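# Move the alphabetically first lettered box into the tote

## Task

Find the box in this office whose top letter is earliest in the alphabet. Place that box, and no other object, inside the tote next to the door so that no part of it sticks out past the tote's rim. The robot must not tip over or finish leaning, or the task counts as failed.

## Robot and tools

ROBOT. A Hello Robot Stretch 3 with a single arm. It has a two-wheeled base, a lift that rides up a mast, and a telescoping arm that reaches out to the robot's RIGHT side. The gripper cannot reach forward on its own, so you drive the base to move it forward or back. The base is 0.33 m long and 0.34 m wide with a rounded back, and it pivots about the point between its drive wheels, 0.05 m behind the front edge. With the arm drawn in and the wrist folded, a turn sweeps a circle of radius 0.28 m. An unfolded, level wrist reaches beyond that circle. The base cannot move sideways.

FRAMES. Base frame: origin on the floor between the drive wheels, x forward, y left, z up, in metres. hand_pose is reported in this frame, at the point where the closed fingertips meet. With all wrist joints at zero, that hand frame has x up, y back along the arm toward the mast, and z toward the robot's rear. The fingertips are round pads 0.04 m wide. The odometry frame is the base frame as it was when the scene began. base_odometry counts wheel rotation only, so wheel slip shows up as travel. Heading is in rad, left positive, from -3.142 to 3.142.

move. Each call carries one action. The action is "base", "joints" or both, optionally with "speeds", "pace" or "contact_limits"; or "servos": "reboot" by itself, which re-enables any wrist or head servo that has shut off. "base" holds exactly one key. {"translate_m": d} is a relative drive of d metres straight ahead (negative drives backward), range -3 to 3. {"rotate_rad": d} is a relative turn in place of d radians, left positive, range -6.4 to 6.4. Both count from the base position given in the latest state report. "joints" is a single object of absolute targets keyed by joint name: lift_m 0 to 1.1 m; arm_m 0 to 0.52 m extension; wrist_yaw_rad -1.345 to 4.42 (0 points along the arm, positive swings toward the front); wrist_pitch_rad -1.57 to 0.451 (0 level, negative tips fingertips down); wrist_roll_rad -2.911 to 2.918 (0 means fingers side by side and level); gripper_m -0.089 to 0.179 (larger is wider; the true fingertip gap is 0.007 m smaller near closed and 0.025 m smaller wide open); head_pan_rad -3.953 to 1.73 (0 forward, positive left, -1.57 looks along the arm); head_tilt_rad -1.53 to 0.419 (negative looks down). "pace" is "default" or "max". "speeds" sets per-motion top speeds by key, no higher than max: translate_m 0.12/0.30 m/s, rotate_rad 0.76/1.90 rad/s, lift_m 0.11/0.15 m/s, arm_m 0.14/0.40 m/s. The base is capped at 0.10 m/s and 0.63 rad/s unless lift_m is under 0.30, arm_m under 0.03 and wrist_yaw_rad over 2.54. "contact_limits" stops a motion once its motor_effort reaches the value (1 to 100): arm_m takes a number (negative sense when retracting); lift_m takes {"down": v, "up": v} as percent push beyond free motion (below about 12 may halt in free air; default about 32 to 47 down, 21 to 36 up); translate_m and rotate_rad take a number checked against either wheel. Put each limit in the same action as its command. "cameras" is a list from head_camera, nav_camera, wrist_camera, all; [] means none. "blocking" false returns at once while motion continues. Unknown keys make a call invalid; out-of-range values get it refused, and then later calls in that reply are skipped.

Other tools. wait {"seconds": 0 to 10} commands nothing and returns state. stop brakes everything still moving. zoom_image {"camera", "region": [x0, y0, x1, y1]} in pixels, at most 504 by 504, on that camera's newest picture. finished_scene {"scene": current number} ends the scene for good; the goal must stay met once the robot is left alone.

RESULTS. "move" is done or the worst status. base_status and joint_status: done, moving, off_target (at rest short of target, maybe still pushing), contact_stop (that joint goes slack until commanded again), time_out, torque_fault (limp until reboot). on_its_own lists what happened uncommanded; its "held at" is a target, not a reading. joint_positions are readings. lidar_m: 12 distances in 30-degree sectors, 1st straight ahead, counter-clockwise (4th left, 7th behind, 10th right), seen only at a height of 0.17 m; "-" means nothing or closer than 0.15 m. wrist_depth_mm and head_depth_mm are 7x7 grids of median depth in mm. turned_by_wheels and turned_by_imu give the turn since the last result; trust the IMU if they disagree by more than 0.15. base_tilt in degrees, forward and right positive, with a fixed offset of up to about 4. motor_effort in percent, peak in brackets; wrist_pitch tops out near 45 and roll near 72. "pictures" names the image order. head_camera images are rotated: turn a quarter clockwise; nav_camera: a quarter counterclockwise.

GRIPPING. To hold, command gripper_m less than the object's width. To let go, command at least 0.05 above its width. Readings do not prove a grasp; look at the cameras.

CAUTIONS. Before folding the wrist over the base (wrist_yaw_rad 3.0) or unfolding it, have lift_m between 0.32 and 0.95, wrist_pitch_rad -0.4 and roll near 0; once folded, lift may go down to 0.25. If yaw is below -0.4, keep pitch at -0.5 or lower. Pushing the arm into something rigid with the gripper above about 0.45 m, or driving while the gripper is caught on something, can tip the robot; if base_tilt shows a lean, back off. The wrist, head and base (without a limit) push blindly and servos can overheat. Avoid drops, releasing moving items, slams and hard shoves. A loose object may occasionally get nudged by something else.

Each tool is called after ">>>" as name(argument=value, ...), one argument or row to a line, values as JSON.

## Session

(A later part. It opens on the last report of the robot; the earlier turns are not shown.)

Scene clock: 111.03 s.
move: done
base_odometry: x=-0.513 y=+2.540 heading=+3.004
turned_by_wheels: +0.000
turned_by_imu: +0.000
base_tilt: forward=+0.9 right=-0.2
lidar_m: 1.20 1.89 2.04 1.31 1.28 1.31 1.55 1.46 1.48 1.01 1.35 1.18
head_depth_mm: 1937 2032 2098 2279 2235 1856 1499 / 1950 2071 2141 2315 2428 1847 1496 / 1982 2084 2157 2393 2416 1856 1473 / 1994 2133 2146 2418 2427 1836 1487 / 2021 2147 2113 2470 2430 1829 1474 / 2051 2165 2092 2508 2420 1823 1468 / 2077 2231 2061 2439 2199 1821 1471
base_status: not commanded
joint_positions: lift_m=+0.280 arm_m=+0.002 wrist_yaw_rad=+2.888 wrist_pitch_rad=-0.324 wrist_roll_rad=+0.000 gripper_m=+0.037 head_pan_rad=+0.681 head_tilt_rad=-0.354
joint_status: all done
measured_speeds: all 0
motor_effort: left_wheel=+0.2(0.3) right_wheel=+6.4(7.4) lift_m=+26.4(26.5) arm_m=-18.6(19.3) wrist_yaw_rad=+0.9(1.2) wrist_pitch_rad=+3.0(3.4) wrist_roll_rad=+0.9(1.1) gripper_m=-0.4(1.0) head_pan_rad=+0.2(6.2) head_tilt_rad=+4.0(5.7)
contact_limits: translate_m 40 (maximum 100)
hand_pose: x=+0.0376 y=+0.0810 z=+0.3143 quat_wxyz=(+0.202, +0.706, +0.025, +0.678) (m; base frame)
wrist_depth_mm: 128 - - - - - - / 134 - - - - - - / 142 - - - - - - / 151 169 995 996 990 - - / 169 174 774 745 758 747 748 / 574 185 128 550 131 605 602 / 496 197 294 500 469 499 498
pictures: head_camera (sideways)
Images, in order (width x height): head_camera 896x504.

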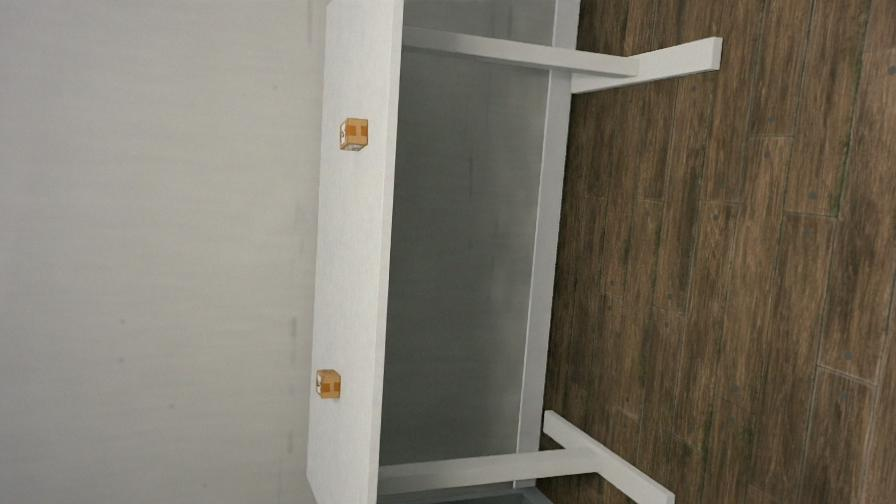

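>>> zoom_image(
  camera="head_camera",
  region=[330, 114, 380, 154],
)

>>> zoom_image(
  camera="head_camera",
  region=[304, 364, 354, 404],
)

>>> move(
  joints={"head_pan_rad": -0.55, "head_tilt_rad": -0.4},
  cameras=["head_camera"],
)

>>> zoom_image(
  camera="head_camera",
  region=[345, 275, 425, 340],
)

Scaled by 10.080 from the camera's 896x504 image, which has a finer 1280x720 frame.

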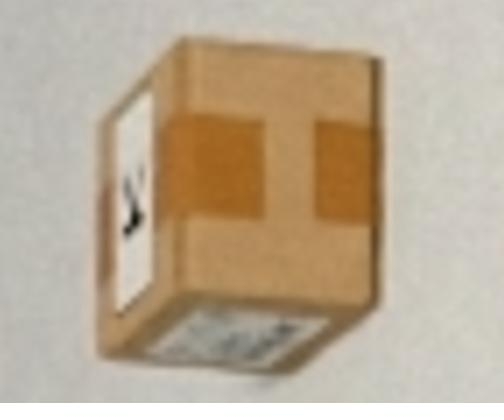

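Scaled by 10.080 from the camera's 896x504 image, which has a finer 1280x720 frame.

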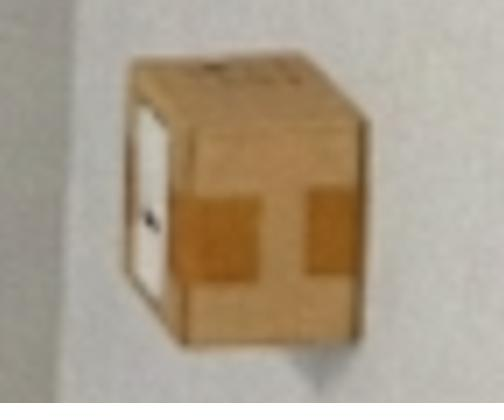

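Scene clock: 115.27 s.
move: done
base_odometry: x=-0.513 y=+2.540 heading=+3.004
turned_by_wheels: +0.000
turned_by_imu: +0.001
base_tilt: forward=+0.8 right=-0.1
lidar_m: 1.20 1.89 2.05 1.31 1.29 1.31 1.54 1.46 1.48 1.01 1.35 1.17
head_depth_mm: 1121 1178 1242 903 631 1550 1440 / 1169 1233 1295 898 656 1607 1436 / 1218 1292 1348 894 684 1691 1437 / 1269 1349 1409 891 1670 1747 1444 / 1319 1423 1464 886 1798 1731 1432 / 1389 1505 1565 881 1325 1487 1431 / 1454 1575 1701 877 2036 1742 1417
base_status: not commanded
joint_positions: lift_m=+0.280 arm_m=+0.002 wrist_yaw_rad=+2.888 wrist_pitch_rad=-0.324 wrist_roll_rad=+0.000 gripper_m=+0.037 head_pan_rad=-0.577 head_tilt_rad=-0.396
joint_status: all done
measured_speeds: all 0
motor_effort: left_wheel=+0.1(0.3) right_wheel=+7.0(7.3) lift_m=+28.4(28.5) arm_m=-17.2(17.9) wrist_yaw_rad=+0.7(1.2) wrist_pitch_rad=+3.2(3.4) wrist_roll_rad=+0.7(1.1) gripper_m=-0.8(1.1) head_pan_rad=+0.0(5.7) head_tilt_rad=-0.8(4.3)
contact_limits: translate_m 40 (maximum 100)
hand_pose: x=+0.0376 y=+0.0810 z=+0.3143 quat_wxyz=(+0.202, +0.706, +0.025, +0.678) (m; base frame)
wrist_depth_mm: 128 - - - - - - / 134 - - - - - - / 142 - - - - - - / 151 170 992 998 990 - 984 / 168 173 795 753 754 756 761 / 570 184 128 554 131 598 600 / 491 197 293 504 464 500 502
pictures: head_camera (sideways)
Images, in order (width x height): head_camera 896x504.

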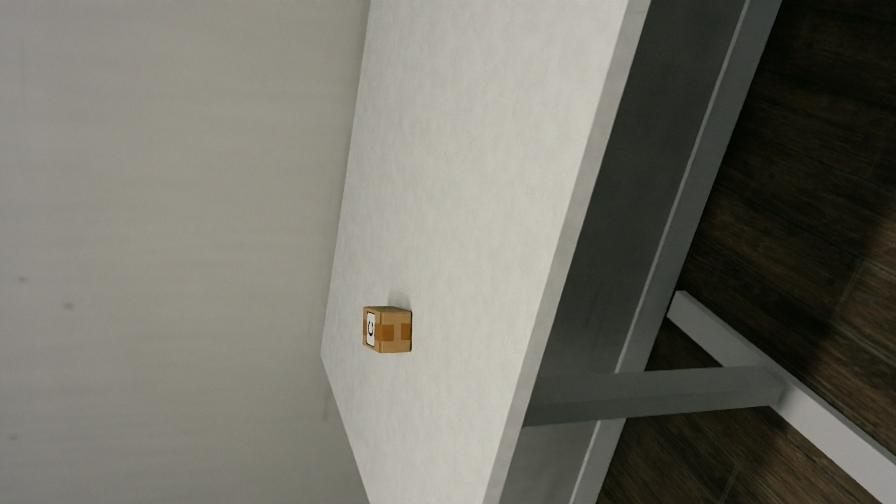

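Scaled by 6.300 from the camera's 896x504 image, which has a finer 1280x720 frame.

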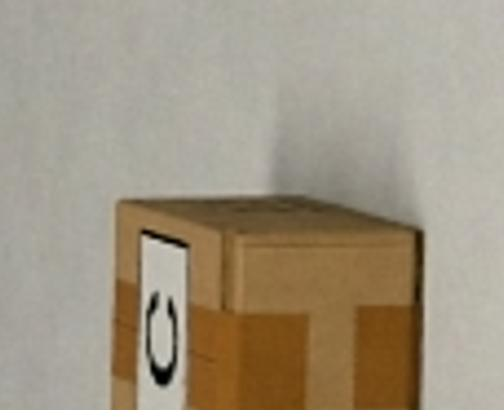

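>>> move(
  base={"rotate_rad": 0.523},
  pace="max",
  joints={"head_pan_rad": 0.2, "head_tilt_rad": -0.4},
  cameras=[],
)

>>> move(
  base={"translate_m": 0.57},
  pace="max",
  joints={"head_pan_rad": 0.25, "head_tilt_rad": -0.42},
  contact_limits={"translate_m": 40},
  cameras=["head_camera"],
)

Scene clock: 138.47 s.
move: done
base_odometry: x=-0.513 y=+2.540 heading=-2.757
turned_by_wheels: +0.523
turned_by_imu: +0.521
base_tilt: forward=+0.8 right=-0.1
lidar_m: 1.89 2.04 1.31 1.29 1.71 1.56 1.46 1.49 1.01 1.35 1.18 1.20
head_depth_mm: 1892 2000 1963 2274 2096 1755 1431 / 1924 2039 1920 2353 2273 1752 1433 / 1955 2107 1904 2425 2237 1747 1428 / 1998 2142 2157 2482 2253 1763 1426 / 2038 2182 2136 2537 2241 1735 1415 / 2079 2228 2093 2548 2192 1741 1425 / 2101 2256 2092 2586 2223 1718 1425
base_status: done
joint_positions: lift_m=+0.280 arm_m=+0.002 wrist_yaw_rad=+2.888 wrist_pitch_rad=-0.324 wrist_roll_rad=+0.000 gripper_m=+0.037 head_pan_rad=+0.219 head_tilt_rad=-0.401
joint_status: all done
measured_speeds: all 0
motor_effort: left_wheel=-8.3(15.4) right_wheel=+9.8(16.8) lift_m=+28.5(30.5) arm_m=-17.4(17.9) wrist_yaw_rad=+1.0(1.3) wrist_pitch_rad=+3.2(3.3) wrist_roll_rad=+0.9(1.1) gripper_m=-1.4(1.4) head_pan_rad=-3.1(4.7) head_tilt_rad=-1.2(4.2)
hand_pose: x=+0.0376 y=+0.0810 z=+0.3143 quat_wxyz=(+0.202, +0.706, +0.025, +0.678) (m; base frame)
wrist_depth_mm: 128 - - - - - - / 134 - - - - - - / 142 - - - - - - / 151 170 983 999 998 991 - / 168 173 791 747 741 747 749 / 573 184 128 554 131 595 600 / 496 196 296 501 469 502 498
pictures: none
No camera images: "cameras" was empty.

Scene clock: 141.67 s.
move: done
base_odometry: x=-1.041 y=+2.326 heading=-2.757
turned_by_wheels: +0.000
turned_by_imu: -0.001
base_tilt: forward=+1.0 right=-0.1
lidar_m: 1.33 1.58 1.49 1.28 1.63 2.15 2.02 1.33 1.34 1.31 0.88 1.72
head_depth_mm: 1423 1515 1567 1082 1893 1669 1403 / 1448 1544 1601 1078 1927 1723 1406 / 1482 1584 1590 1155 1969 1714 1404 / 1511 1613 1573 1146 2017 1714 1405 / 1556 1669 1552 1959 2075 1681 1396 / 1584 1687 1546 2006 2122 1696 1405 / 1640 1748 1538 2088 2123 1702 1398
base_status: done
joint_positions: lift_m=+0.280 arm_m=+0.002 wrist_yaw_rad=+2.888 wrist_pitch_rad=-0.324 wrist_roll_rad=+0.000 gripper_m=+0.037 head_pan_rad=+0.254 head_tilt_rad=-0.421
joint_status: all done
measured_speeds: all 0
motor_effort: left_wheel=+2.4(15.9) right_wheel=+3.5(14.9) lift_m=+22.5(28.3) arm_m=-23.1(23.8) wrist_yaw_rad=+0.9(1.3) wrist_pitch_rad=+3.0(3.5) wrist_roll_rad=+0.8(1.2) gripper_m=-1.0(1.4) head_pan_rad=-3.1(4.0) head_tilt_rad=-1.8(3.0)
contact_limits: translate_m 40 (maximum 100)
hand_pose: x=+0.0376 y=+0.0810 z=+0.3143 quat_wxyz=(+0.202, +0.706, +0.025, +0.678) (m; base frame)
wrist_depth_mm: 128 - - - - - - / 134 - - - - - - / 142 - - - - - - / 151 170 994 992 991 992 992 / 168 174 781 750 747 750 748 / 576 184 128 550 132 597 600 / 496 197 294 502 470 504 499
pictures: head_camera (sideways)
Images, in order (width x height): head_camera 896x504.

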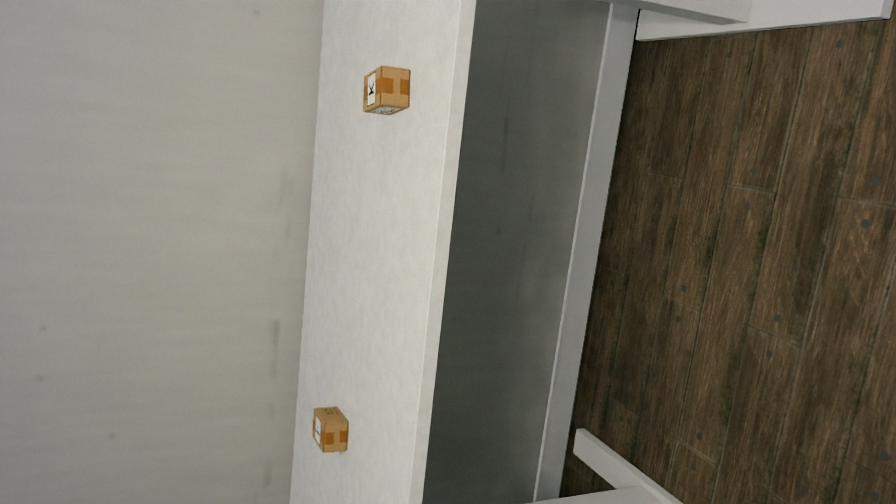

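>>> zoom_image(
  camera="head_camera",
  region=[350, 55, 430, 125],
)

>>> zoom_image(
  camera="head_camera",
  region=[295, 390, 375, 460],
)

>>> move(
  joints={"head_pan_rad": -1.57, "head_tilt_rad": -0.5, "lift_m": 0.6, "wrist_pitch_rad": -0.4},
  pace="max",
  cameras=["head_camera"],
)

Scaled by 6.300 from the camera's 896x504 image, which has a finer 1280x720 frame.

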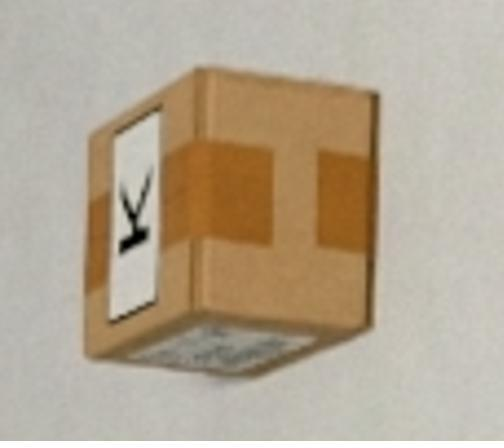

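Scaled by 6.300 from the camera's 896x504 image, which has a finer 1280x720 frame.

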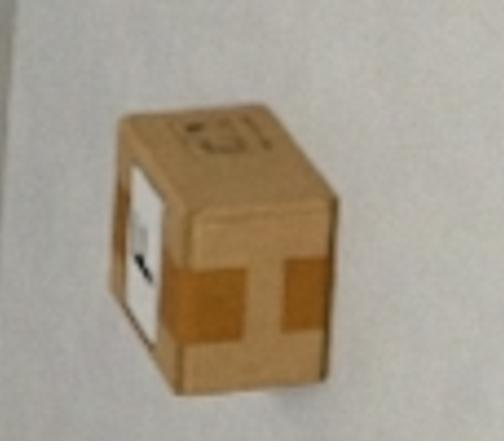

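Scene clock: 147.40 s.
move: done
base_odometry: x=-1.041 y=+2.326 heading=-2.757
turned_by_wheels: +0.000
turned_by_imu: +0.001
base_tilt: forward=+1.0 right=-0.1
lidar_m: 1.32 1.59 1.49 1.28 1.63 2.16 2.03 1.34 1.34 1.30 0.88 1.72
head_depth_mm: 1101 1193 1084 718 1610 1593 1326 / 1093 1188 1068 717 1606 1598 1328 / 1094 1195 1066 714 1604 1587 1327 / 1095 1188 1068 710 1603 1583 1322 / 1089 1177 1054 711 1591 1591 1326 / 1087 1192 1051 708 1041 1265 1278 / 1087 1177 1048 704 1566 1578 1320
base_status: not commanded
joint_positions: lift_m=+0.600 arm_m=+0.002 wrist_yaw_rad=+2.888 wrist_pitch_rad=-0.415 wrist_roll_rad=+0.000 gripper_m=+0.037 head_pan_rad=-1.578 head_tilt_rad=-0.500
joint_status: all done
measured_speeds: all 0
motor_effort: left_wheel=+2.3(2.5) right_wheel=+3.7(4.3) lift_m=+29.2(32.5) arm_m=-22.3(23.2) wrist_yaw_rad=+1.1(1.2) wrist_pitch_rad=+2.6(5.6) wrist_roll_rad=+1.1(1.1) gripper_m=-0.4(1.5) head_pan_rad=+3.7(4.5) head_tilt_rad=-4.3(6.4)
contact_limits: translate_m 40 (maximum 100)
hand_pose: x=+0.0350 y=+0.0708 z=+0.6132 quat_wxyz=(+0.232, +0.704, +0.058, +0.668) (m; base frame)
wrist_depth_mm: 129 - - - - - - / 136 - - - - - - / 147 176 - - - - - / 164 179 - - - - - / - 182 - - - - - / 960 201 128 891 131 975 938 / 813 - 788 816 780 815 808
pictures: head_camera (sideways)
Images, in order (width x height): head_camera 896x504.

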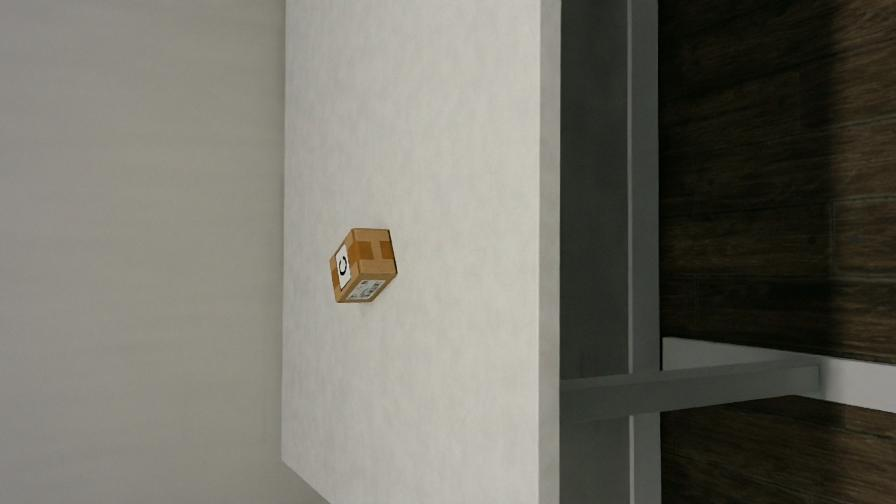

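>>> move(
  base={"translate_m": 0.45},
  joints={"head_pan_rad": 0.6, "head_tilt_rad": -0.5},
  contact_limits={"translate_m": 40},
  pace="max",
  cameras=["head_camera"],
)

Scene clock: 161.13 s.
move: done
base_odometry: x=-1.458 y=+2.157 heading=-2.757
turned_by_wheels: +0.000
turned_by_imu: +0.001
base_tilt: forward=+1.0 right=-0.1
lidar_m: 0.88 1.33 1.28 1.35 1.80 1.97 2.47 1.68 1.35 0.85 1.30 1.39
head_depth_mm: 1104 1187 1199 808 608 1554 1332 / 1168 1250 1198 807 628 1580 1332 / 1224 1327 1193 803 677 1581 1320 / 1314 1405 1191 801 1835 1578 1326 / 1381 1511 1101 799 1897 1569 1322 / 1478 1614 1180 834 1784 1575 1317 / 1508 1656 1177 876 1844 1532 1326
base_status: done
joint_positions: lift_m=+0.600 arm_m=+0.002 wrist_yaw_rad=+2.888 wrist_pitch_rad=-0.415 wrist_roll_rad=+0.000 gripper_m=+0.037 head_pan_rad=+0.601 head_tilt_rad=-0.501
joint_status: all done
measured_speeds: all 0
motor_effort: left_wheel=+5.2(12.6) right_wheel=+2.9(12.5) lift_m=+22.6(27.0) arm_m=-21.5(22.6) wrist_yaw_rad=+0.9(1.4) wrist_pitch_rad=+3.0(3.0) wrist_roll_rad=+0.8(1.2) gripper_m=-0.5(1.2) head_pan_rad=-2.1(5.2) head_tilt_rad=-1.3(6.1)
contact_limits: translate_m 40 (maximum 100)
hand_pose: x=+0.0350 y=+0.0708 z=+0.6132 quat_wxyz=(+0.232, +0.704, +0.058, +0.668) (m; base frame)
wrist_depth_mm: 128 - - - - - - / 136 - - - - - - / 147 176 - - - - - / 164 179 - - - - - / - 182 - - - - - / 952 201 128 897 131 959 954 / 822 - 787 809 768 820 819
pictures: head_camera (sideways)
Images, in order (width x height): head_camera 896x504.

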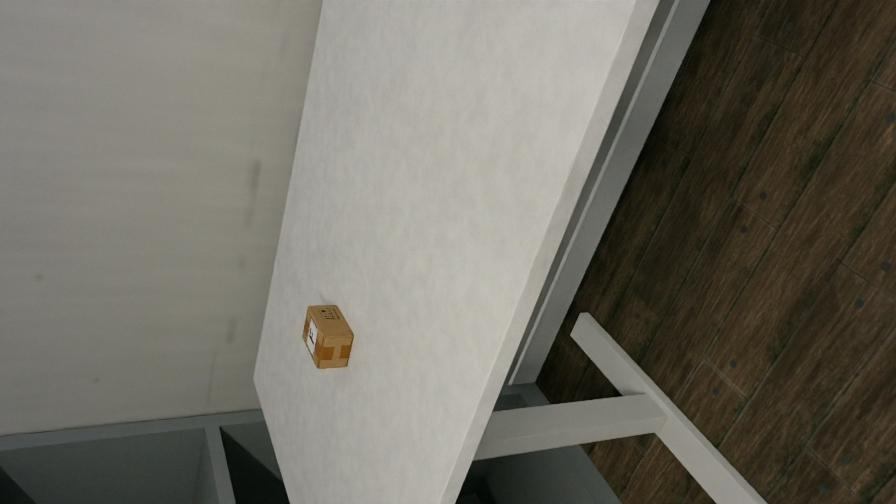

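>>> zoom_image(
  camera="head_camera",
  region=[290, 300, 360, 375],
)

>>> move(
  base={"translate_m": -0.45},
  joints={"wrist_yaw_rad": 0.0, "wrist_pitch_rad": -0.4, "lift_m": 0.9, "gripper_m": 0.179, "head_pan_rad": -1.57, "head_tilt_rad": -0.5},
  contact_limits={"translate_m": 40},
  pace="max",
  cameras=["head_camera", "wrist_camera"],
)

Scaled by 6.720 from the camera's 896x504 image, which has a finer 1280x720 frame.

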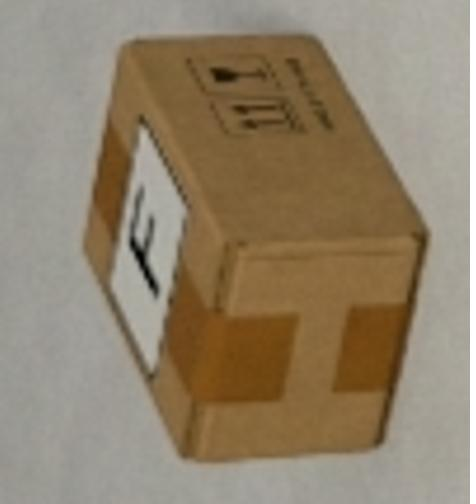

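Scene clock: 169.73 s.
move: done
base_odometry: x=-1.041 y=+2.326 heading=-2.757
turned_by_wheels: +0.000
turned_by_imu: +0.002
base_tilt: forward=+1.1 right=-0.1
lidar_m: 1.32 1.59 1.49 1.28 1.64 2.15 2.02 1.33 1.34 1.31 0.88 1.72
head_depth_mm: 1104 1196 1070 717 1607 1585 - / 1097 1187 1068 714 1609 1639 1366 / 1091 1192 1069 713 1596 1678 - / 1095 1188 1060 709 1595 1630 370 / 1094 1184 1055 709 1598 1458 1291 / 1091 1177 1055 707 1046 1236 1293 / 1091 1177 1044 701 1587 1567 1329
base_status: done
joint_positions: lift_m=+0.900 arm_m=+0.002 wrist_yaw_rad=+0.003 wrist_pitch_rad=-0.416 wrist_roll_rad=+0.000 gripper_m=+0.179 head_pan_rad=-1.571 head_tilt_rad=-0.501
joint_status: all done
measured_speeds: all 0
motor_effort: left_wheel=-10.2(16.0) right_wheel=+1.6(10.4) lift_m=+25.2(32.2) arm_m=-20.6(21.7) wrist_yaw_rad=-2.0(7.0) wrist_pitch_rad=+2.9(5.6) wrist_roll_rad=+0.8(1.2) gripper_m=+0.0(95.8) head_pan_rad=+2.7(6.2) head_tilt_rad=+0.9(3.0)
contact_limits: translate_m 40 (maximum 100)
hand_pose: x=-0.0208 y=-0.3714 z=+0.9131 quat_wxyz=(+0.692, +0.147, -0.691, -0.145) (m; base frame)
wrist_depth_mm: - - - - - - - / - - - - - - - / - - - - - - - / - - - - - - - / - - - - - - - / - - - - - 136 124 / 114 - - - - - 107
pictures: head_camera (sideways), wrist_camera
Images, in order (width x height): head_camera 896x504, wrist_camera 644x364.

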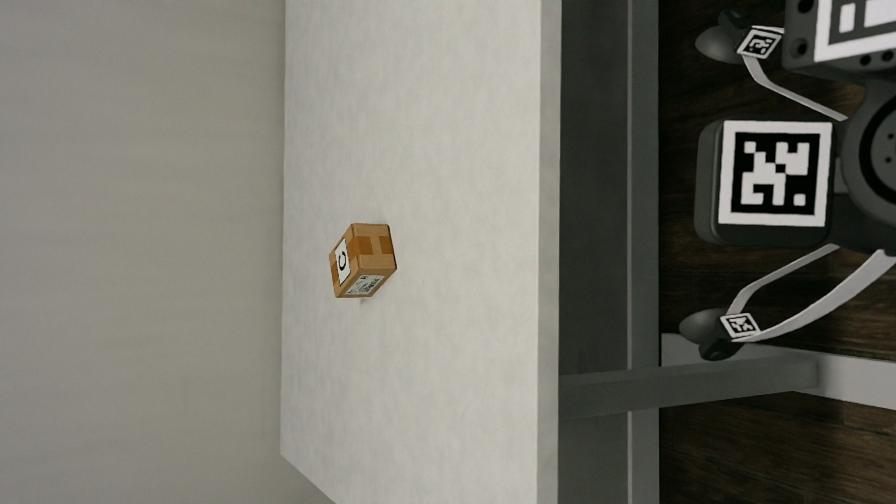

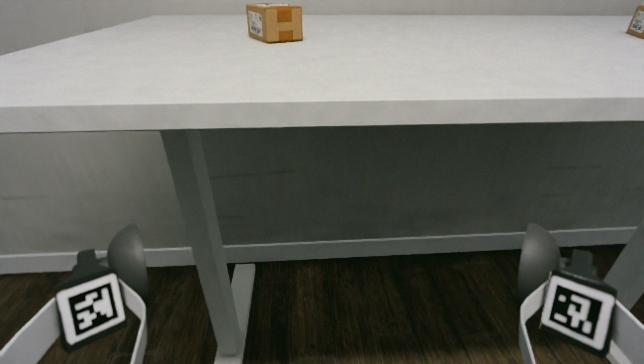

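>>> move(
  base={"translate_m": 0.08},
  joints={"lift_m": 1.08, "wrist_pitch_rad": -0.25},
  pace="max",
  cameras=["wrist_camera"],
)

>>> move(
  joints={"arm_m": 0.27},
  speeds={"arm_m": 0.25},
  cameras=["wrist_camera", "head_camera"],
)

Scene clock: 187.17 s.
move: done
base_odometry: x=-1.115 y=+2.296 heading=-2.758
turned_by_wheels: +0.000
turned_by_imu: +0.001
base_tilt: forward=+1.0 right=-0.1
lidar_m: 1.24 1.53 1.45 1.29 1.31 1.69 2.10 1.39 1.39 0.86 1.33 1.71
head_depth_mm: 1096 - - - - - - / 1091 - - - - - - / 1090 1157 - - - - - / 1089 1179 1055 745 1601 1570 1324 / 1086 1181 1051 363 1044 1220 1285 / 1084 1175 1043 704 1580 1571 1329 / 1081 1176 1262 705 1571 1567 1325
base_status: done
joint_positions: lift_m=+1.080 arm_m=+0.002 wrist_yaw_rad=+0.003 wrist_pitch_rad=-0.270 wrist_roll_rad=+0.000 gripper_m=+0.179 head_pan_rad=-1.570 head_tilt_rad=-0.501
joint_status: all done
measured_speeds: all 0
motor_effort: left_wheel=-0.2(7.9) right_wheel=+9.5(14.1) lift_m=+28.9(32.5) arm_m=-19.8(20.5) wrist_yaw_rad=-1.5(2.3) wrist_pitch_rad=+3.6(6.4) wrist_roll_rad=+1.0(1.2) gripper_m=+0.9(1.4) head_pan_rad=+3.3(4.3) head_tilt_rad=+2.5(3.5)
hand_pose: x=-0.0208 y=-0.3873 z=+1.1271 quat_wxyz=(+0.701, +0.096, -0.700, -0.094) (m; base frame)
wrist_depth_mm: - - - - - - - / - - - - - - - / - - - - - - - / - - - - - - - / - 145 - - - - - / - - - - - - 111 / 111 - - - - - 107
pictures: wrist_camera
Images, in order (width x height): wrist_camera 644x364.

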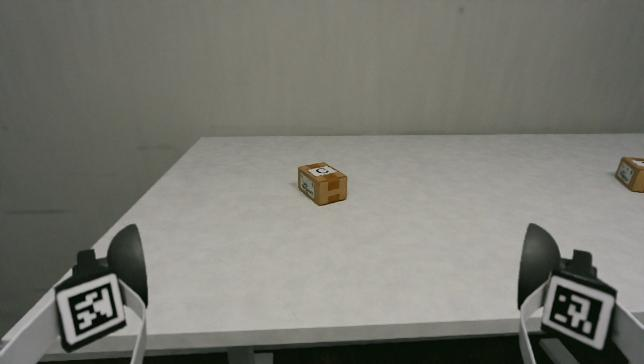

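Scene clock: 190.23 s.
move: done
base_odometry: x=-1.115 y=+2.296 heading=-2.758
turned_by_wheels: +0.000
turned_by_imu: +0.000
base_tilt: forward=+0.8 right=-0.1
lidar_m: 1.25 1.53 1.45 1.29 1.30 1.69 2.10 1.39 1.39 0.86 1.32 1.70
head_depth_mm: 325 305 887 715 1595 1596 1324 / 313 314 880 714 1599 1592 1329 / 1065 334 381 712 1576 1581 1325 / 1086 1177 930 710 1587 1587 1323 / 1088 1176 1053 711 1038 1217 1290 / 1085 1173 1047 705 1577 1566 1324 / 1085 1177 1258 702 1585 1582 1321
base_status: not commanded
joint_positions: lift_m=+1.080 arm_m=+0.270 wrist_yaw_rad=+0.003 wrist_pitch_rad=-0.270 wrist_roll_rad=+0.000 gripper_m=+0.179 head_pan_rad=-1.570 head_tilt_rad=-0.500
joint_status: all done
measured_speeds: all 0
motor_effort: left_wheel=-0.3(0.6) right_wheel=+9.5(10.0) lift_m=+22.2(28.8) arm_m=+24.6(27.0) wrist_yaw_rad=-1.6(2.4) wrist_pitch_rad=+3.6(4.0) wrist_roll_rad=+0.7(1.2) gripper_m=+0.7(1.2) head_pan_rad=+2.8(4.3) head_tilt_rad=+2.4(4.1)
hand_pose: x=-0.0208 y=-0.6555 z=+1.1272 quat_wxyz=(+0.701, +0.096, -0.700, -0.094) (m; base frame)
wrist_depth_mm: - - - - - - - / - - - - - - - / - - - - - - - / - - - - - - - / - - - 410 - - - / - - - 367 - - 111 / - - - - - - 105
pictures: head_camera (sideways), wrist_camera
Images, in order (width x height): head_camera 896x504, wrist_camera 644x364.

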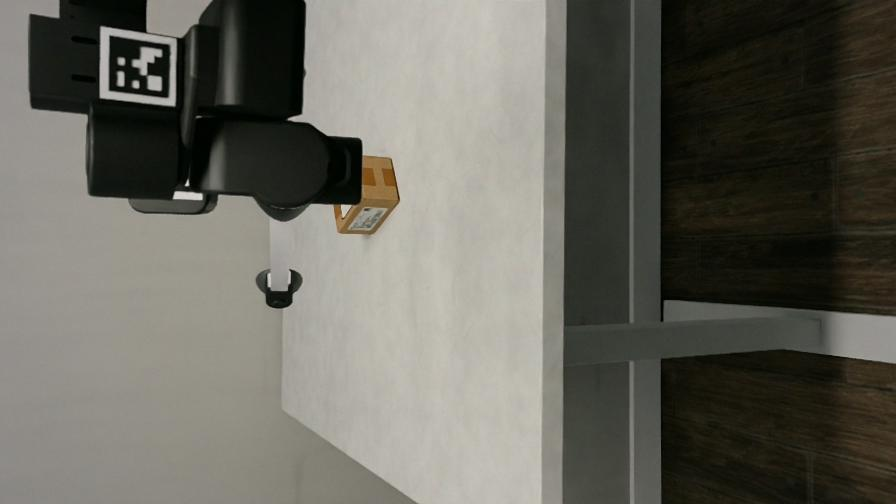

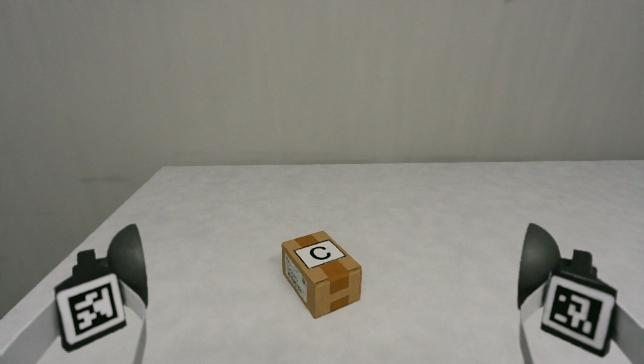

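>>> move(
  base={"translate_m": -0.12},
  joints={"wrist_yaw_rad": 0.48, "arm_m": 0.33},
  cameras=["wrist_camera"],
)

Scene clock: 220.43 s.
move: done
base_odometry: x=-1.004 y=+2.341 heading=-2.758
turned_by_wheels: +0.000
turned_by_imu: +0.001
base_tilt: forward=+1.1 right=-0.2
lidar_m: 1.37 1.62 1.51 1.27 1.61 2.11 1.98 1.33 1.30 1.31 0.89 1.72
head_depth_mm: 382 382 1073 718 1610 1605 1334 / 363 376 996 714 1599 1593 1326 / 1077 387 467 713 1592 1595 1336 / 1095 457 848 711 1600 1585 1325 / 1097 1194 926 709 1597 1582 1323 / 1092 1180 982 707 1062 1305 1290 / 1094 1181 1042 705 1596 1578 1323
base_status: done
joint_positions: lift_m=+1.080 arm_m=+0.330 wrist_yaw_rad=+0.477 wrist_pitch_rad=-0.270 wrist_roll_rad=+0.000 gripper_m=+0.179 head_pan_rad=-1.570 head_tilt_rad=-0.500
joint_status: all done
measured_speeds: all 0
motor_effort: left_wheel=-5.9(13.0) right_wheel=-3.0(7.7) lift_m=+21.0(21.4) arm_m=+23.9(26.9) wrist_yaw_rad=+3.3(7.0) wrist_pitch_rad=+3.5(3.9) wrist_roll_rad=+0.8(1.2) gripper_m=-0.3(1.0) head_pan_rad=+3.4(3.8) head_tilt_rad=+2.1(4.0)
hand_pose: x=+0.0889 y=-0.6887 z=+1.1271 quat_wxyz=(+0.704, +0.258, -0.658, +0.073) (m; base frame)
wrist_depth_mm: - - - - - - - / - - - - - - - / - - - - - - - / - - - - - - - / - - - - - - - / - - - 359 340 - 111 / - - - - 318 - 105
pictures: wrist_camera
Images, in order (width x height): wrist_camera 644x364.

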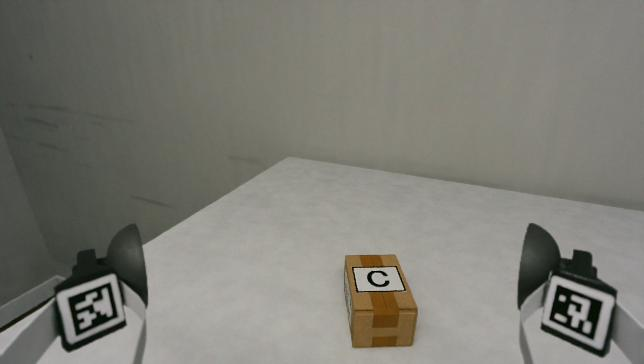

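>>> move(
  base={"translate_m": 0.018},
  joints={"lift_m": 0.924},
  contact_limits={"lift_m": {"down": 15}},
  cameras=["wrist_camera"],
)

Scene clock: 230.03 s.
move: done
base_odometry: x=-1.021 y=+2.334 heading=-2.758
turned_by_wheels: +0.000
turned_by_imu: +0.001
base_tilt: forward=+0.8 right=-0.1
lidar_m: 1.35 1.60 1.50 1.27 1.62 2.13 2.00 1.32 1.32 1.31 0.89 1.72
head_depth_mm: 1101 1193 1075 363 602 1599 1338 / 1101 1190 467 454 1607 1582 1327 / 1095 1189 1076 464 1597 1579 1331 / 1095 1183 1060 553 1600 1580 1329 / 1096 1187 1056 677 1595 1574 1324 / 1096 1182 1048 677 1048 1233 1287 / 1090 1183 1048 705 1587 1576 1325
base_status: done
joint_positions: lift_m=+0.924 arm_m=+0.330 wrist_yaw_rad=+0.477 wrist_pitch_rad=-0.270 wrist_roll_rad=+0.000 gripper_m=+0.179 head_pan_rad=-1.570 head_tilt_rad=-0.500
joint_status: all done
measured_speeds: all 0
motor_effort: left_wheel=+4.9(8.8) right_wheel=+7.5(10.6) lift_m=+20.5(22.2) arm_m=+20.5(22.0) wrist_yaw_rad=+3.1(3.8) wrist_pitch_rad=+3.6(3.9) wrist_roll_rad=+0.8(1.1) gripper_m=-0.4(1.9) head_pan_rad=+3.0(3.5) head_tilt_rad=+3.2(3.6)
contact_limits: lift_m down 15 (down: maximum 72; up: maximum 65)
hand_pose: x=+0.0889 y=-0.6887 z=+0.9711 quat_wxyz=(+0.704, +0.258, -0.658, +0.073) (m; base frame)
wrist_depth_mm: - - - - - - - / - - - - - - - / - - - - 268 - - / - - - - 247 - - / 228 230 230 232 233 232 234 / - 174 181 182 182 175 169 / 114 149 155 150 151 151 107
pictures: wrist_camera
Images, in order (width x height): wrist_camera 644x364.

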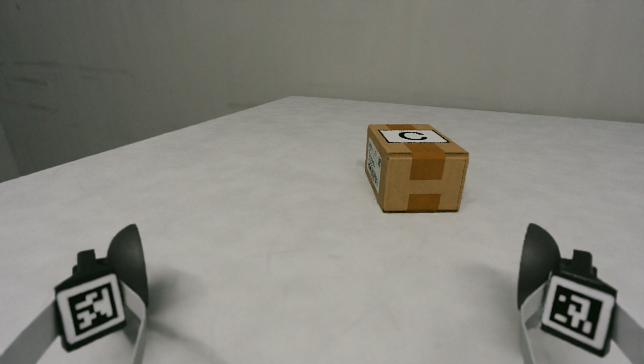

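>>> move(
  joints={"lift_m": 0.908, "wrist_yaw_rad": 0.505},
  contact_limits={"lift_m": {"down": 15}},
  cameras=["wrist_camera"],
)

>>> move(
  joints={"arm_m": 0.44},
  contact_limits={"arm_m": 45},
  cameras=["wrist_camera"],
)

Scene clock: 243.30 s.
move: done
base_odometry: x=-1.021 y=+2.334 heading=-2.758
turned_by_wheels: +0.000
turned_by_imu: +0.001
base_tilt: forward=+0.9 right=-0.1
lidar_m: 1.35 1.60 1.50 1.27 1.62 2.13 2.00 1.32 1.31 1.31 0.89 1.72
head_depth_mm: 1099 1200 1072 372 337 1593 1327 / 1103 1191 1076 461 1605 1599 1337 / 1099 1186 1069 465 1603 1588 1328 / 1100 1183 1061 541 1593 1577 1335 / 1095 1184 1058 656 1591 1583 1322 / 1090 1187 1052 678 1046 1233 1286 / 1089 1178 1041 705 1584 1570 1328
base_status: not commanded
joint_positions: lift_m=+0.908 arm_m=+0.330 wrist_yaw_rad=+0.501 wrist_pitch_rad=-0.245 wrist_roll_rad=+0.011 gripper_m=+0.179 head_pan_rad=-1.570 head_tilt_rad=-0.500
joint_status: all done
measured_speeds: all 0
motor_effort: left_wheel=+4.6(5.2) right_wheel=+7.1(7.6) lift_m=+18.4(22.2) arm_m=+18.1(18.7) wrist_yaw_rad=+3.6(5.2) wrist_pitch_rad=-1.3(3.7) wrist_roll_rad=-2.8(3.2) gripper_m=+1.1(1.2) head_pan_rad=+2.2(3.2) head_tilt_rad=+2.2(3.2)
contact_limits: lift_m down 15 (down: maximum 72; up: maximum 65)
hand_pose: x=+0.0952 y=-0.6879 z=+0.9612 quat_wxyz=(+0.698, +0.258, -0.662, +0.089) (m; base frame)
wrist_depth_mm: - - - - - - - / - - - - - - - / - - - - 273 - - / - - - - 246 250 - / 218 206 217 216 217 216 216 / - 162 169 168 177 161 123 / 114 138 138 138 138 133 107
pictures: wrist_camera
Images, in order (width x height): wrist_camera 644x364.

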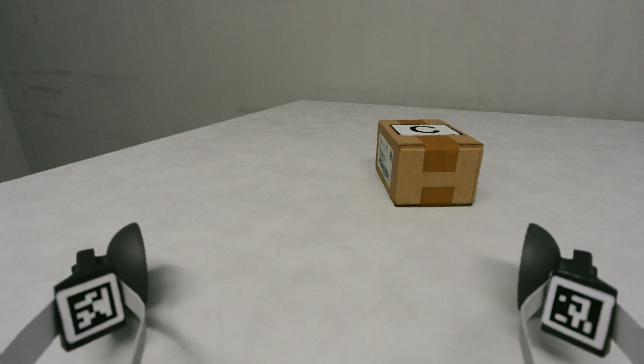

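Scene clock: 245.37 s.
move: done
base_odometry: x=-1.021 y=+2.334 heading=-2.758
turned_by_wheels: +0.000
turned_by_imu: +0.000
base_tilt: forward=+0.9 right=-0.2
lidar_m: 1.35 1.60 1.50 1.27 1.62 2.13 2.00 1.32 1.32 1.31 0.89 1.72
head_depth_mm: 1101 1193 1077 374 591 1594 1330 / 1098 1187 562 626 1591 1589 1331 / 1098 1190 560 589 1586 1590 1325 / 1094 1185 881 650 1598 1582 1329 / 1093 1186 1056 702 1595 1587 1331 / 1093 1182 1050 709 1044 1231 1284 / 1092 1189 1050 706 1593 1582 1323
base_status: not commanded
joint_positions: lift_m=+0.908 arm_m=+0.440 wrist_yaw_rad=+0.513 wrist_pitch_rad=-0.245 wrist_roll_rad=+0.011 gripper_m=+0.179 head_pan_rad=-1.570 head_tilt_rad=-0.500
joint_status: all done
measured_speeds: all 0
motor_effort: left_wheel=+4.5(4.7) right_wheel=+7.1(7.5) lift_m=+20.3(20.3) arm_m=+25.8(27.8) wrist_yaw_rad=-6.5(6.9) wrist_pitch_rad=-1.3(1.4) wrist_roll_rad=-2.7(3.1) gripper_m=+0.3(1.3) head_pan_rad=+2.7(3.6) head_tilt_rad=+2.0(2.6)
contact_limits: arm_m 45 (drawing in: default 40, maximum 55; extending or still: default 49, maximum 70); lift_m down 15 (down: maximum 72; up: maximum 65)
hand_pose: x=+0.0977 y=-0.7965 z=+0.9612 quat_wxyz=(+0.697, +0.262, -0.660, +0.093) (m; base frame)
wrist_depth_mm: - - - - - - - / - - - - - - - / - - - - - - - / - - - 179 164 - - / 217 205 217 195 147 204 214 / - 162 169 161 154 161 153 / 112 138 138 138 138 133 107
pictures: wrist_camera
Images, in order (width x height): wrist_camera 644x364.

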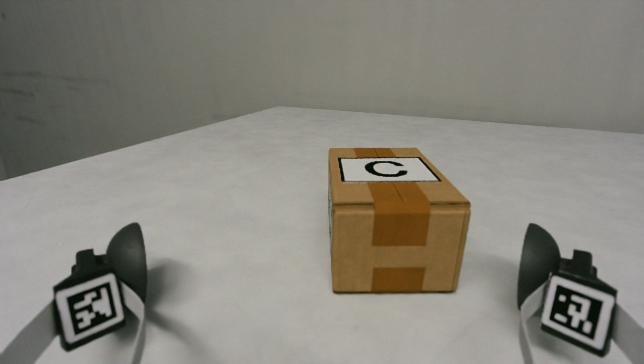

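>>> move(
  joints={"lift_m": 0.913},
  cameras=[],
)

>>> move(
  joints={"arm_m": 0.506},
  contact_limits={"arm_m": 45},
  cameras=["wrist_camera"],
)

Scene clock: 251.03 s.
move: done
base_odometry: x=-1.021 y=+2.334 heading=-2.758
turned_by_wheels: +0.000
turned_by_imu: +0.001
base_tilt: forward=+1.1 right=-0.4
lidar_m: 1.35 1.60 1.49 1.27 1.62 2.13 2.00 1.32 1.32 1.31 0.89 1.72
head_depth_mm: 1100 1192 1070 363 590 1590 1337 / 1096 1195 551 654 1590 1591 1332 / 1094 1184 561 586 1593 1593 1331 / 1094 1184 876 650 1596 1582 1332 / 1097 1188 1057 701 1585 1576 1327 / 1090 1183 1055 706 1051 1234 1289 / 1098 1180 1042 705 1584 1582 1319
base_status: not commanded
joint_positions: lift_m=+0.913 arm_m=+0.440 wrist_yaw_rad=+0.510 wrist_pitch_rad=-0.257 wrist_roll_rad=+0.009 gripper_m=+0.179 head_pan_rad=-1.570 head_tilt_rad=-0.500
joint_status: all done
measured_speeds: all 0
motor_effort: left_wheel=+4.5(4.5) right_wheel=+6.5(7.5) lift_m=+30.0(30.0) arm_m=+19.1(26.0) wrist_yaw_rad=-4.6(6.8) wrist_pitch_rad=+1.3(1.4) wrist_roll_rad=-1.9(2.9) gripper_m=+0.2(1.1) head_pan_rad=+2.1(3.0) head_tilt_rad=+1.5(1.9)
contact_limits: arm_m 45 (drawing in: default 40, maximum 55; extending or still: default 49, maximum 70)
hand_pose: x=+0.0966 y=-0.7959 z=+0.9632 quat_wxyz=(+0.699, +0.265, -0.658, +0.088) (m; base frame)
wrist_depth_mm: - - - - - - - / - - - - - - - / - - - - - - - / - - - 168 167 - - / 218 230 217 196 148 217 216 / - 164 170 164 157 163 123 / 111 140 140 140 135 135 107
pictures: none
No camera images: "cameras" was empty.

Scene clock: 252.70 s.
move: done
base_odometry: x=-1.021 y=+2.334 heading=-2.758
turned_by_wheels: +0.000
turned_by_imu: +0.000
base_tilt: forward=+1.1 right=+0.0
lidar_m: 1.35 1.60 1.49 1.27 1.62 2.13 2.00 1.32 1.32 1.31 0.89 1.72
head_depth_mm: 1101 1196 1076 362 592 1585 1333 / 1101 1197 606 683 1598 1594 1337 / 1096 1188 619 653 1603 1586 1327 / 1093 1191 808 691 1591 1586 1335 / 1096 1185 1055 709 1592 1582 1321 / 1092 1182 1048 709 1046 1230 1288 / 1090 1183 1042 704 1583 1584 1327
base_status: not commanded
joint_positions: lift_m=+0.913 arm_m=+0.506 wrist_yaw_rad=+0.510 wrist_pitch_rad=-0.258 wrist_roll_rad=+0.009 gripper_m=+0.179 head_pan_rad=-1.570 head_tilt_rad=-0.500
joint_status: all done
measured_speeds: all 0
motor_effort: left_wheel=+4.3(4.8) right_wheel=+6.8(7.2) lift_m=+27.1(30.0) arm_m=+24.4(26.2) wrist_yaw_rad=-4.0(4.5) wrist_pitch_rad=+1.3(1.8) wrist_roll_rad=-1.9(2.4) gripper_m=+0.1(1.0) head_pan_rad=+3.1(3.2) head_tilt_rad=+1.0(3.1)
contact_limits: arm_m 45 (drawing in: default 40, maximum 55; extending or still: default 49, maximum 70)
hand_pose: x=+0.0965 y=-0.8618 z=+0.9630 quat_wxyz=(+0.699, +0.266, -0.658, +0.088) (m; base frame)
wrist_depth_mm: - - - - - - - / - - - - - - - / - - - - - - - / - - - 156 - - - / 218 206 205 121 205 216 216 / - 163 99 95 104 163 124 / 111 139 95 92 97 135 107
pictures: wrist_camera
Images, in order (width x height): wrist_camera 644x364.

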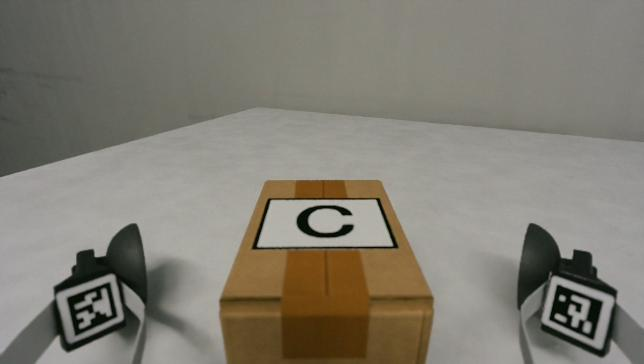

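>>> move(
  joints={"gripper_m": 0.03},
  cameras=["wrist_camera"],
)

>>> move(
  joints={"lift_m": 0.98},
  cameras=["wrist_camera"],
)

Scene clock: 257.53 s.
move: done
base_odometry: x=-1.021 y=+2.334 heading=-2.758
turned_by_wheels: +0.000
turned_by_imu: +0.001
base_tilt: forward=+1.0 right=-0.2
lidar_m: 1.35 1.60 1.50 1.27 1.62 2.13 2.00 1.32 1.32 1.31 0.89 1.72
head_depth_mm: 1096 1192 1075 362 593 1605 1333 / 1100 1189 604 685 1595 1583 1336 / 1105 1187 620 653 1591 1586 1323 / 1091 1186 812 690 1602 1583 1326 / 1098 1187 1056 709 1590 1582 1320 / 1091 1192 1050 706 1047 1228 1284 / 1090 1180 1047 702 1582 1584 1320
base_status: not commanded
joint_positions: lift_m=+0.913 arm_m=+0.506 wrist_yaw_rad=+0.511 wrist_pitch_rad=-0.251 wrist_roll_rad=+0.009 gripper_m=+0.032 head_pan_rad=-1.570 head_tilt_rad=-0.500
joint_status: all done
measured_speeds: all 0
motor_effort: left_wheel=+4.4(4.7) right_wheel=+6.0(6.9) lift_m=+19.2(22.8) arm_m=+24.6(25.0) wrist_yaw_rad=-4.0(4.7) wrist_pitch_rad=+0.1(1.7) wrist_roll_rad=-2.1(2.4) gripper_m=-31.4(99.1) head_pan_rad=+2.5(2.9) head_tilt_rad=+1.3(2.6)
contact_limits: arm_m 45 (drawing in: default 40, maximum 55; extending or still: default 49, maximum 70)
hand_pose: x=+0.0969 y=-0.8623 z=+0.9647 quat_wxyz=(+0.699, +0.264, -0.659, +0.090) (m; base frame)
wrist_depth_mm: - - - - - - - / - - - - - - - / - - - - - - - / - - - 150 - - - / 222 221 149 124 147 221 220 / 181 159 102 97 102 165 172 / 147 120 94 91 93 132 141
pictures: wrist_camera
Images, in order (width x height): wrist_camera 644x364.

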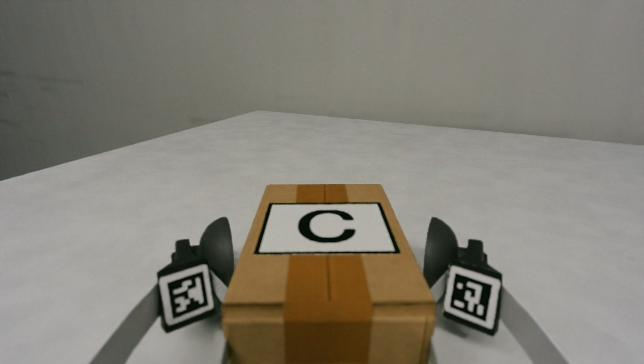

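Scene clock: 258.97 s.
move: done
base_odometry: x=-1.021 y=+2.334 heading=-2.758
turned_by_wheels: +0.000
turned_by_imu: +0.000
base_tilt: forward=+0.9 right=+0.0
lidar_m: 1.35 1.60 1.50 1.27 1.62 2.13 2.00 1.33 1.32 1.31 0.89 1.72
head_depth_mm: 1095 1165 343 688 1611 1596 1338 / 1098 1149 595 714 1594 1589 1334 / 1095 1161 601 712 1600 1579 1323 / 1098 1173 776 711 1593 1589 1327 / 1096 1181 989 710 1592 1589 1328 / 1088 1185 1048 706 1050 1233 1282 / 1088 1186 1046 705 1587 1580 1326
base_status: not commanded
joint_positions: lift_m=+0.980 arm_m=+0.506 wrist_yaw_rad=+0.508 wrist_pitch_rad=-0.274 wrist_roll_rad=+0.005 gripper_m=+0.035 head_pan_rad=-1.570 head_tilt_rad=-0.500
joint_status: all done
measured_speeds: all 0
motor_effort: left_wheel=+4.6(4.7) right_wheel=+6.0(6.6) lift_m=+29.8(33.5) arm_m=+17.1(24.6) wrist_yaw_rad=-2.1(4.4) wrist_pitch_rad=+4.5(4.6) wrist_roll_rad=-0.9(2.1) gripper_m=-15.4(32.6) head_pan_rad=+1.0(3.0) head_tilt_rad=+1.1(1.7)
contact_limits: arm_m 45 (drawing in: default 40, maximum 55; extending or still: default 49, maximum 70)
hand_pose: x=+0.0954 y=-0.8608 z=+1.0262 quat_wxyz=(+0.701, +0.270, -0.655, +0.082) (m; base frame)
wrist_depth_mm: - - - - - - - / - - - - - - - / - - - - - - - / - - - 168 - - - / - - 145 127 135 - - / 250 123 108 98 103 126 252 / 215 122 93 92 94 202 216
pictures: wrist_camera
Images, in order (width x height): wrist_camera 644x364.

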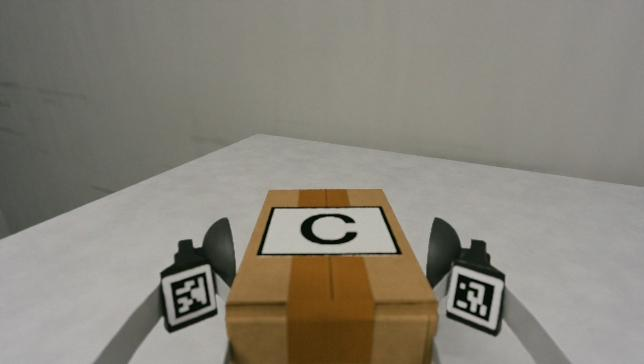

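>>> move(
  joints={"arm_m": 0.0},
  speeds={"arm_m": 0.3},
  cameras=["wrist_camera"],
)

>>> move(
  joints={"wrist_yaw_rad": 2.6, "lift_m": 0.7},
  base={"rotate_rad": -0.554},
  speeds={"wrist_yaw_rad": 1.5, "lift_m": 0.15},
  cameras=["wrist_camera"],
)

>>> move(
  joints={"lift_m": 0.28, "head_pan_rad": -1.57, "head_tilt_rad": -0.5},
  pace="max",
  cameras=["wrist_camera"],
)

>>> move(
  base={"translate_m": -1.88},
  pace="max",
  contact_limits={"translate_m": 45},
  cameras=["wrist_camera"],
)

Scene clock: 279.57 s.
move: done
base_odometry: x=-1.021 y=+2.334 heading=-2.758
turned_by_wheels: +0.000
turned_by_imu: +0.001
base_tilt: forward=+0.8 right=+0.0
lidar_m: 1.35 1.60 1.49 1.27 1.62 2.12 2.00 1.33 1.32 1.31 0.89 1.72
head_depth_mm: 1104 1190 1078 719 605 - - / 1092 1189 1069 717 1608 - - / 1091 1190 1069 714 1609 - - / 1103 1186 1056 713 - - - / 1090 1182 1057 709 - - 1263 / 1088 1185 1048 708 378 1168 1282 / 1089 1176 1048 702 580 1535 1319
base_status: not commanded
joint_positions: lift_m=+0.980 arm_m=+0.002 wrist_yaw_rad=+0.508 wrist_pitch_rad=-0.275 wrist_roll_rad=+0.004 gripper_m=+0.035 head_pan_rad=-1.570 head_tilt_rad=-0.500
joint_status: all done
joint sent to its limit — arm_m, lower limit.
measured_speeds: all 0
motor_effort: left_wheel=+4.6(4.7) right_wheel=+5.7(6.7) lift_m=+21.5(26.3) arm_m=-22.6(25.6) wrist_yaw_rad=-2.2(2.9) wrist_pitch_rad=+4.3(4.7) wrist_roll_rad=-0.7(0.9) gripper_m=-15.8(16.7) head_pan_rad=+2.0(3.4) head_tilt_rad=+1.0(1.9)
hand_pose: x=+0.0953 y=-0.3566 z=+1.0260 quat_wxyz=(+0.701, +0.270, -0.655, +0.081) (m; base frame)
wrist_depth_mm: - - - - - - - / - - - - - - - / - - - - - - - / - - - 168 - - - / - - 148 127 135 - - / - 123 108 98 102 123 267 / - 122 93 92 93 - -
pictures: wrist_camera
Images, in order (width x height): wrist_camera 644x364.

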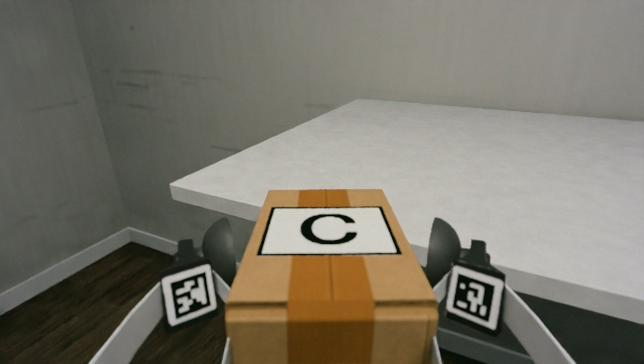

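Scene clock: 282.47 s.
move: done
base_odometry: x=-1.021 y=+2.334 heading=+2.972
turned_by_wheels: -0.553
turned_by_imu: -0.552
base_tilt: forward=+0.8 right=-0.1
lidar_m: 1.68 1.35 1.60 1.50 1.27 1.61 1.64 2.00 2.02 1.31 1.31 0.89
head_depth_mm: 1564 1731 1077 1446 1977 1564 1338 / 1460 1590 1067 834 1650 1589 1330 / 1389 1482 1003 788 1918 1596 1331 / 1307 1415 1064 746 1858 1583 1322 / 1236 1332 1056 709 1767 1586 1330 / 1165 1255 1054 708 1634 1572 1313 / 1111 1187 1041 702 1504 1569 1319
base_status: done
joint_positions: lift_m=+0.700 arm_m=+0.002 wrist_yaw_rad=+2.597 wrist_pitch_rad=-0.275 wrist_roll_rad=+0.004 gripper_m=+0.035 head_pan_rad=-1.570 head_tilt_rad=-0.500
joint_status: all done
measured_speeds: all 0
motor_effort: left_wheel=+11.1(15.5) right_wheel=-10.4(14.1) lift_m=+21.3(23.4) arm_m=-17.8(22.5) wrist_yaw_rad=+3.8(6.0) wrist_pitch_rad=+4.4(4.8) wrist_roll_rad=-0.7(0.8) gripper_m=-15.7(16.8) head_pan_rad=+1.6(2.5) head_tilt_rad=+1.2(2.0)
hand_pose: x=+0.1032 y=+0.0585 z=+0.7460 quat_wxyz=(+0.282, +0.702, -0.095, +0.647) (m; base frame)
wrist_depth_mm: - - - - - - - / - - - - - - - / - - - - - - - / - - - - - - - / - - 150 127 147 - - / - 123 108 98 102 - - / - 122 93 92 94 987 -
pictures: wrist_camera
Images, in order (width x height): wrist_camera 644x364.

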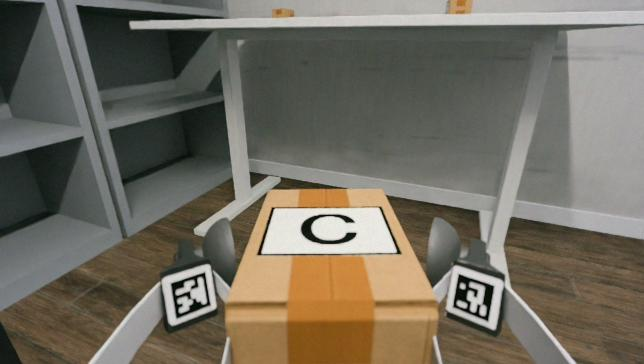

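Scene clock: 286.07 s.
move: done
base_odometry: x=-1.021 y=+2.334 heading=+2.972
turned_by_wheels: +0.000
turned_by_imu: +0.001
base_tilt: forward=+1.0 right=-0.2
lidar_m: 1.69 1.35 1.61 1.49 1.27 1.62 1.64 2.00 2.03 1.31 1.31 0.89
head_depth_mm: 1559 1732 1075 1451 1977 1549 1337 / 1486 1580 1069 834 1658 1592 1329 / 1385 1478 1006 786 1933 1597 1322 / 1310 1410 1062 747 1825 1596 1332 / 1243 1332 1056 711 1764 1583 1329 / 1169 1250 1047 707 1641 1577 1323 / 1111 1195 1043 703 1501 1578 1323
base_status: not commanded
joint_positions: lift_m=+0.280 arm_m=+0.002 wrist_yaw_rad=+2.597 wrist_pitch_rad=-0.275 wrist_roll_rad=+0.004 gripper_m=+0.035 head_pan_rad=-1.570 head_tilt_rad=-0.500
joint_status: all done
measured_speeds: all 0
motor_effort: left_wheel=+10.7(11.1) right_wheel=-10.5(11.0) lift_m=+22.2(23.2) arm_m=-13.4(17.9) wrist_yaw_rad=+3.7(4.2) wrist_pitch_rad=+4.3(4.8) wrist_roll_rad=-0.5(0.8) gripper_m=-15.7(16.7) head_pan_rad=+1.1(2.5) head_tilt_rad=-0.3(1.2)
hand_pose: x=+0.1031 y=+0.0585 z=+0.3258 quat_wxyz=(+0.282, +0.702, -0.095, +0.647) (m; base frame)
wrist_depth_mm: - - - - - - - / - - - - - - - / - - - - - - - / - - - - - - - / 820 853 150 127 145 806 807 / 632 124 108 98 103 615 644 / 542 122 93 92 93 488 523
pictures: wrist_camera
Images, in order (width x height): wrist_camera 644x364.

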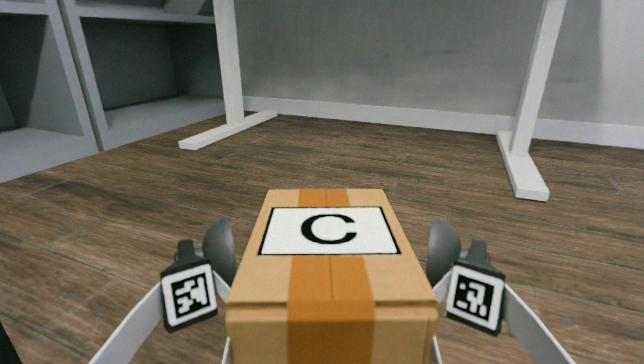

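Scene clock: 293.77 s.
move: done
base_odometry: x=+0.832 y=+2.017 heading=+2.972
turned_by_wheels: +0.000
turned_by_imu: +0.004
base_tilt: forward=+0.9 right=-0.3
lidar_m: 2.62 1.37 0.51 0.61 2.37 0.78 0.52 0.49 0.50 0.63 1.37 2.02
head_depth_mm: 524 551 584 615 650 707 772 / 583 616 656 705 738 829 906 / 655 699 750 810 890 987 1088 / 747 807 878 942 1082 1220 1266 / 876 959 1063 1174 1360 1503 1326 / 1034 1152 1338 1553 1776 1586 1325 / 1332 1537 1815 2187 1973 1576 1321
base_status: done
joint_positions: lift_m=+0.280 arm_m=+0.002 wrist_yaw_rad=+2.597 wrist_pitch_rad=-0.275 wrist_roll_rad=+0.004 gripper_m=+0.035 head_pan_rad=-1.570 head_tilt_rad=-0.500
joint_status: not commanded
measured_speeds: all 0
motor_effort: left_wheel=+1.0(14.6) right_wheel=-6.9(15.4) lift_m=+25.2(25.6) arm_m=-5.7(14.0) wrist_yaw_rad=+2.8(4.1) wrist_pitch_rad=+4.5(4.9) wrist_roll_rad=-0.6(0.9) gripper_m=-15.5(16.9) head_pan_rad=+1.2(2.3) head_tilt_rad=-0.7(2.1)
contact_limits: translate_m 45 (maximum 100)
hand_pose: x=+0.1030 y=+0.0586 z=+0.3258 quat_wxyz=(+0.282, +0.702, -0.095, +0.647) (m; base frame)
wrist_depth_mm: - - - - - - - / - 710 - - - - - / - - - - - - - / - - - 584 - - - / 807 812 145 127 145 820 819 / 631 124 108 98 103 620 637 / 539 122 93 92 94 488 523
pictures: wrist_camera
Images, in order (width x height): wrist_camera 644x364.

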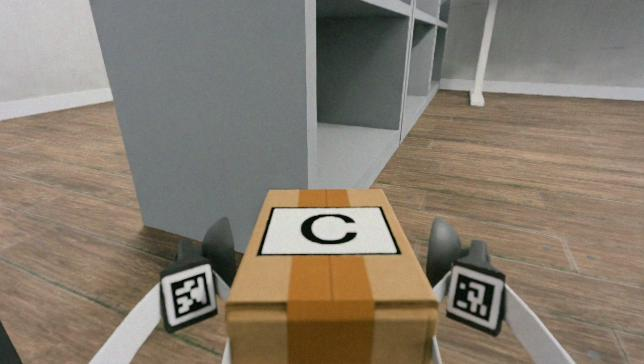

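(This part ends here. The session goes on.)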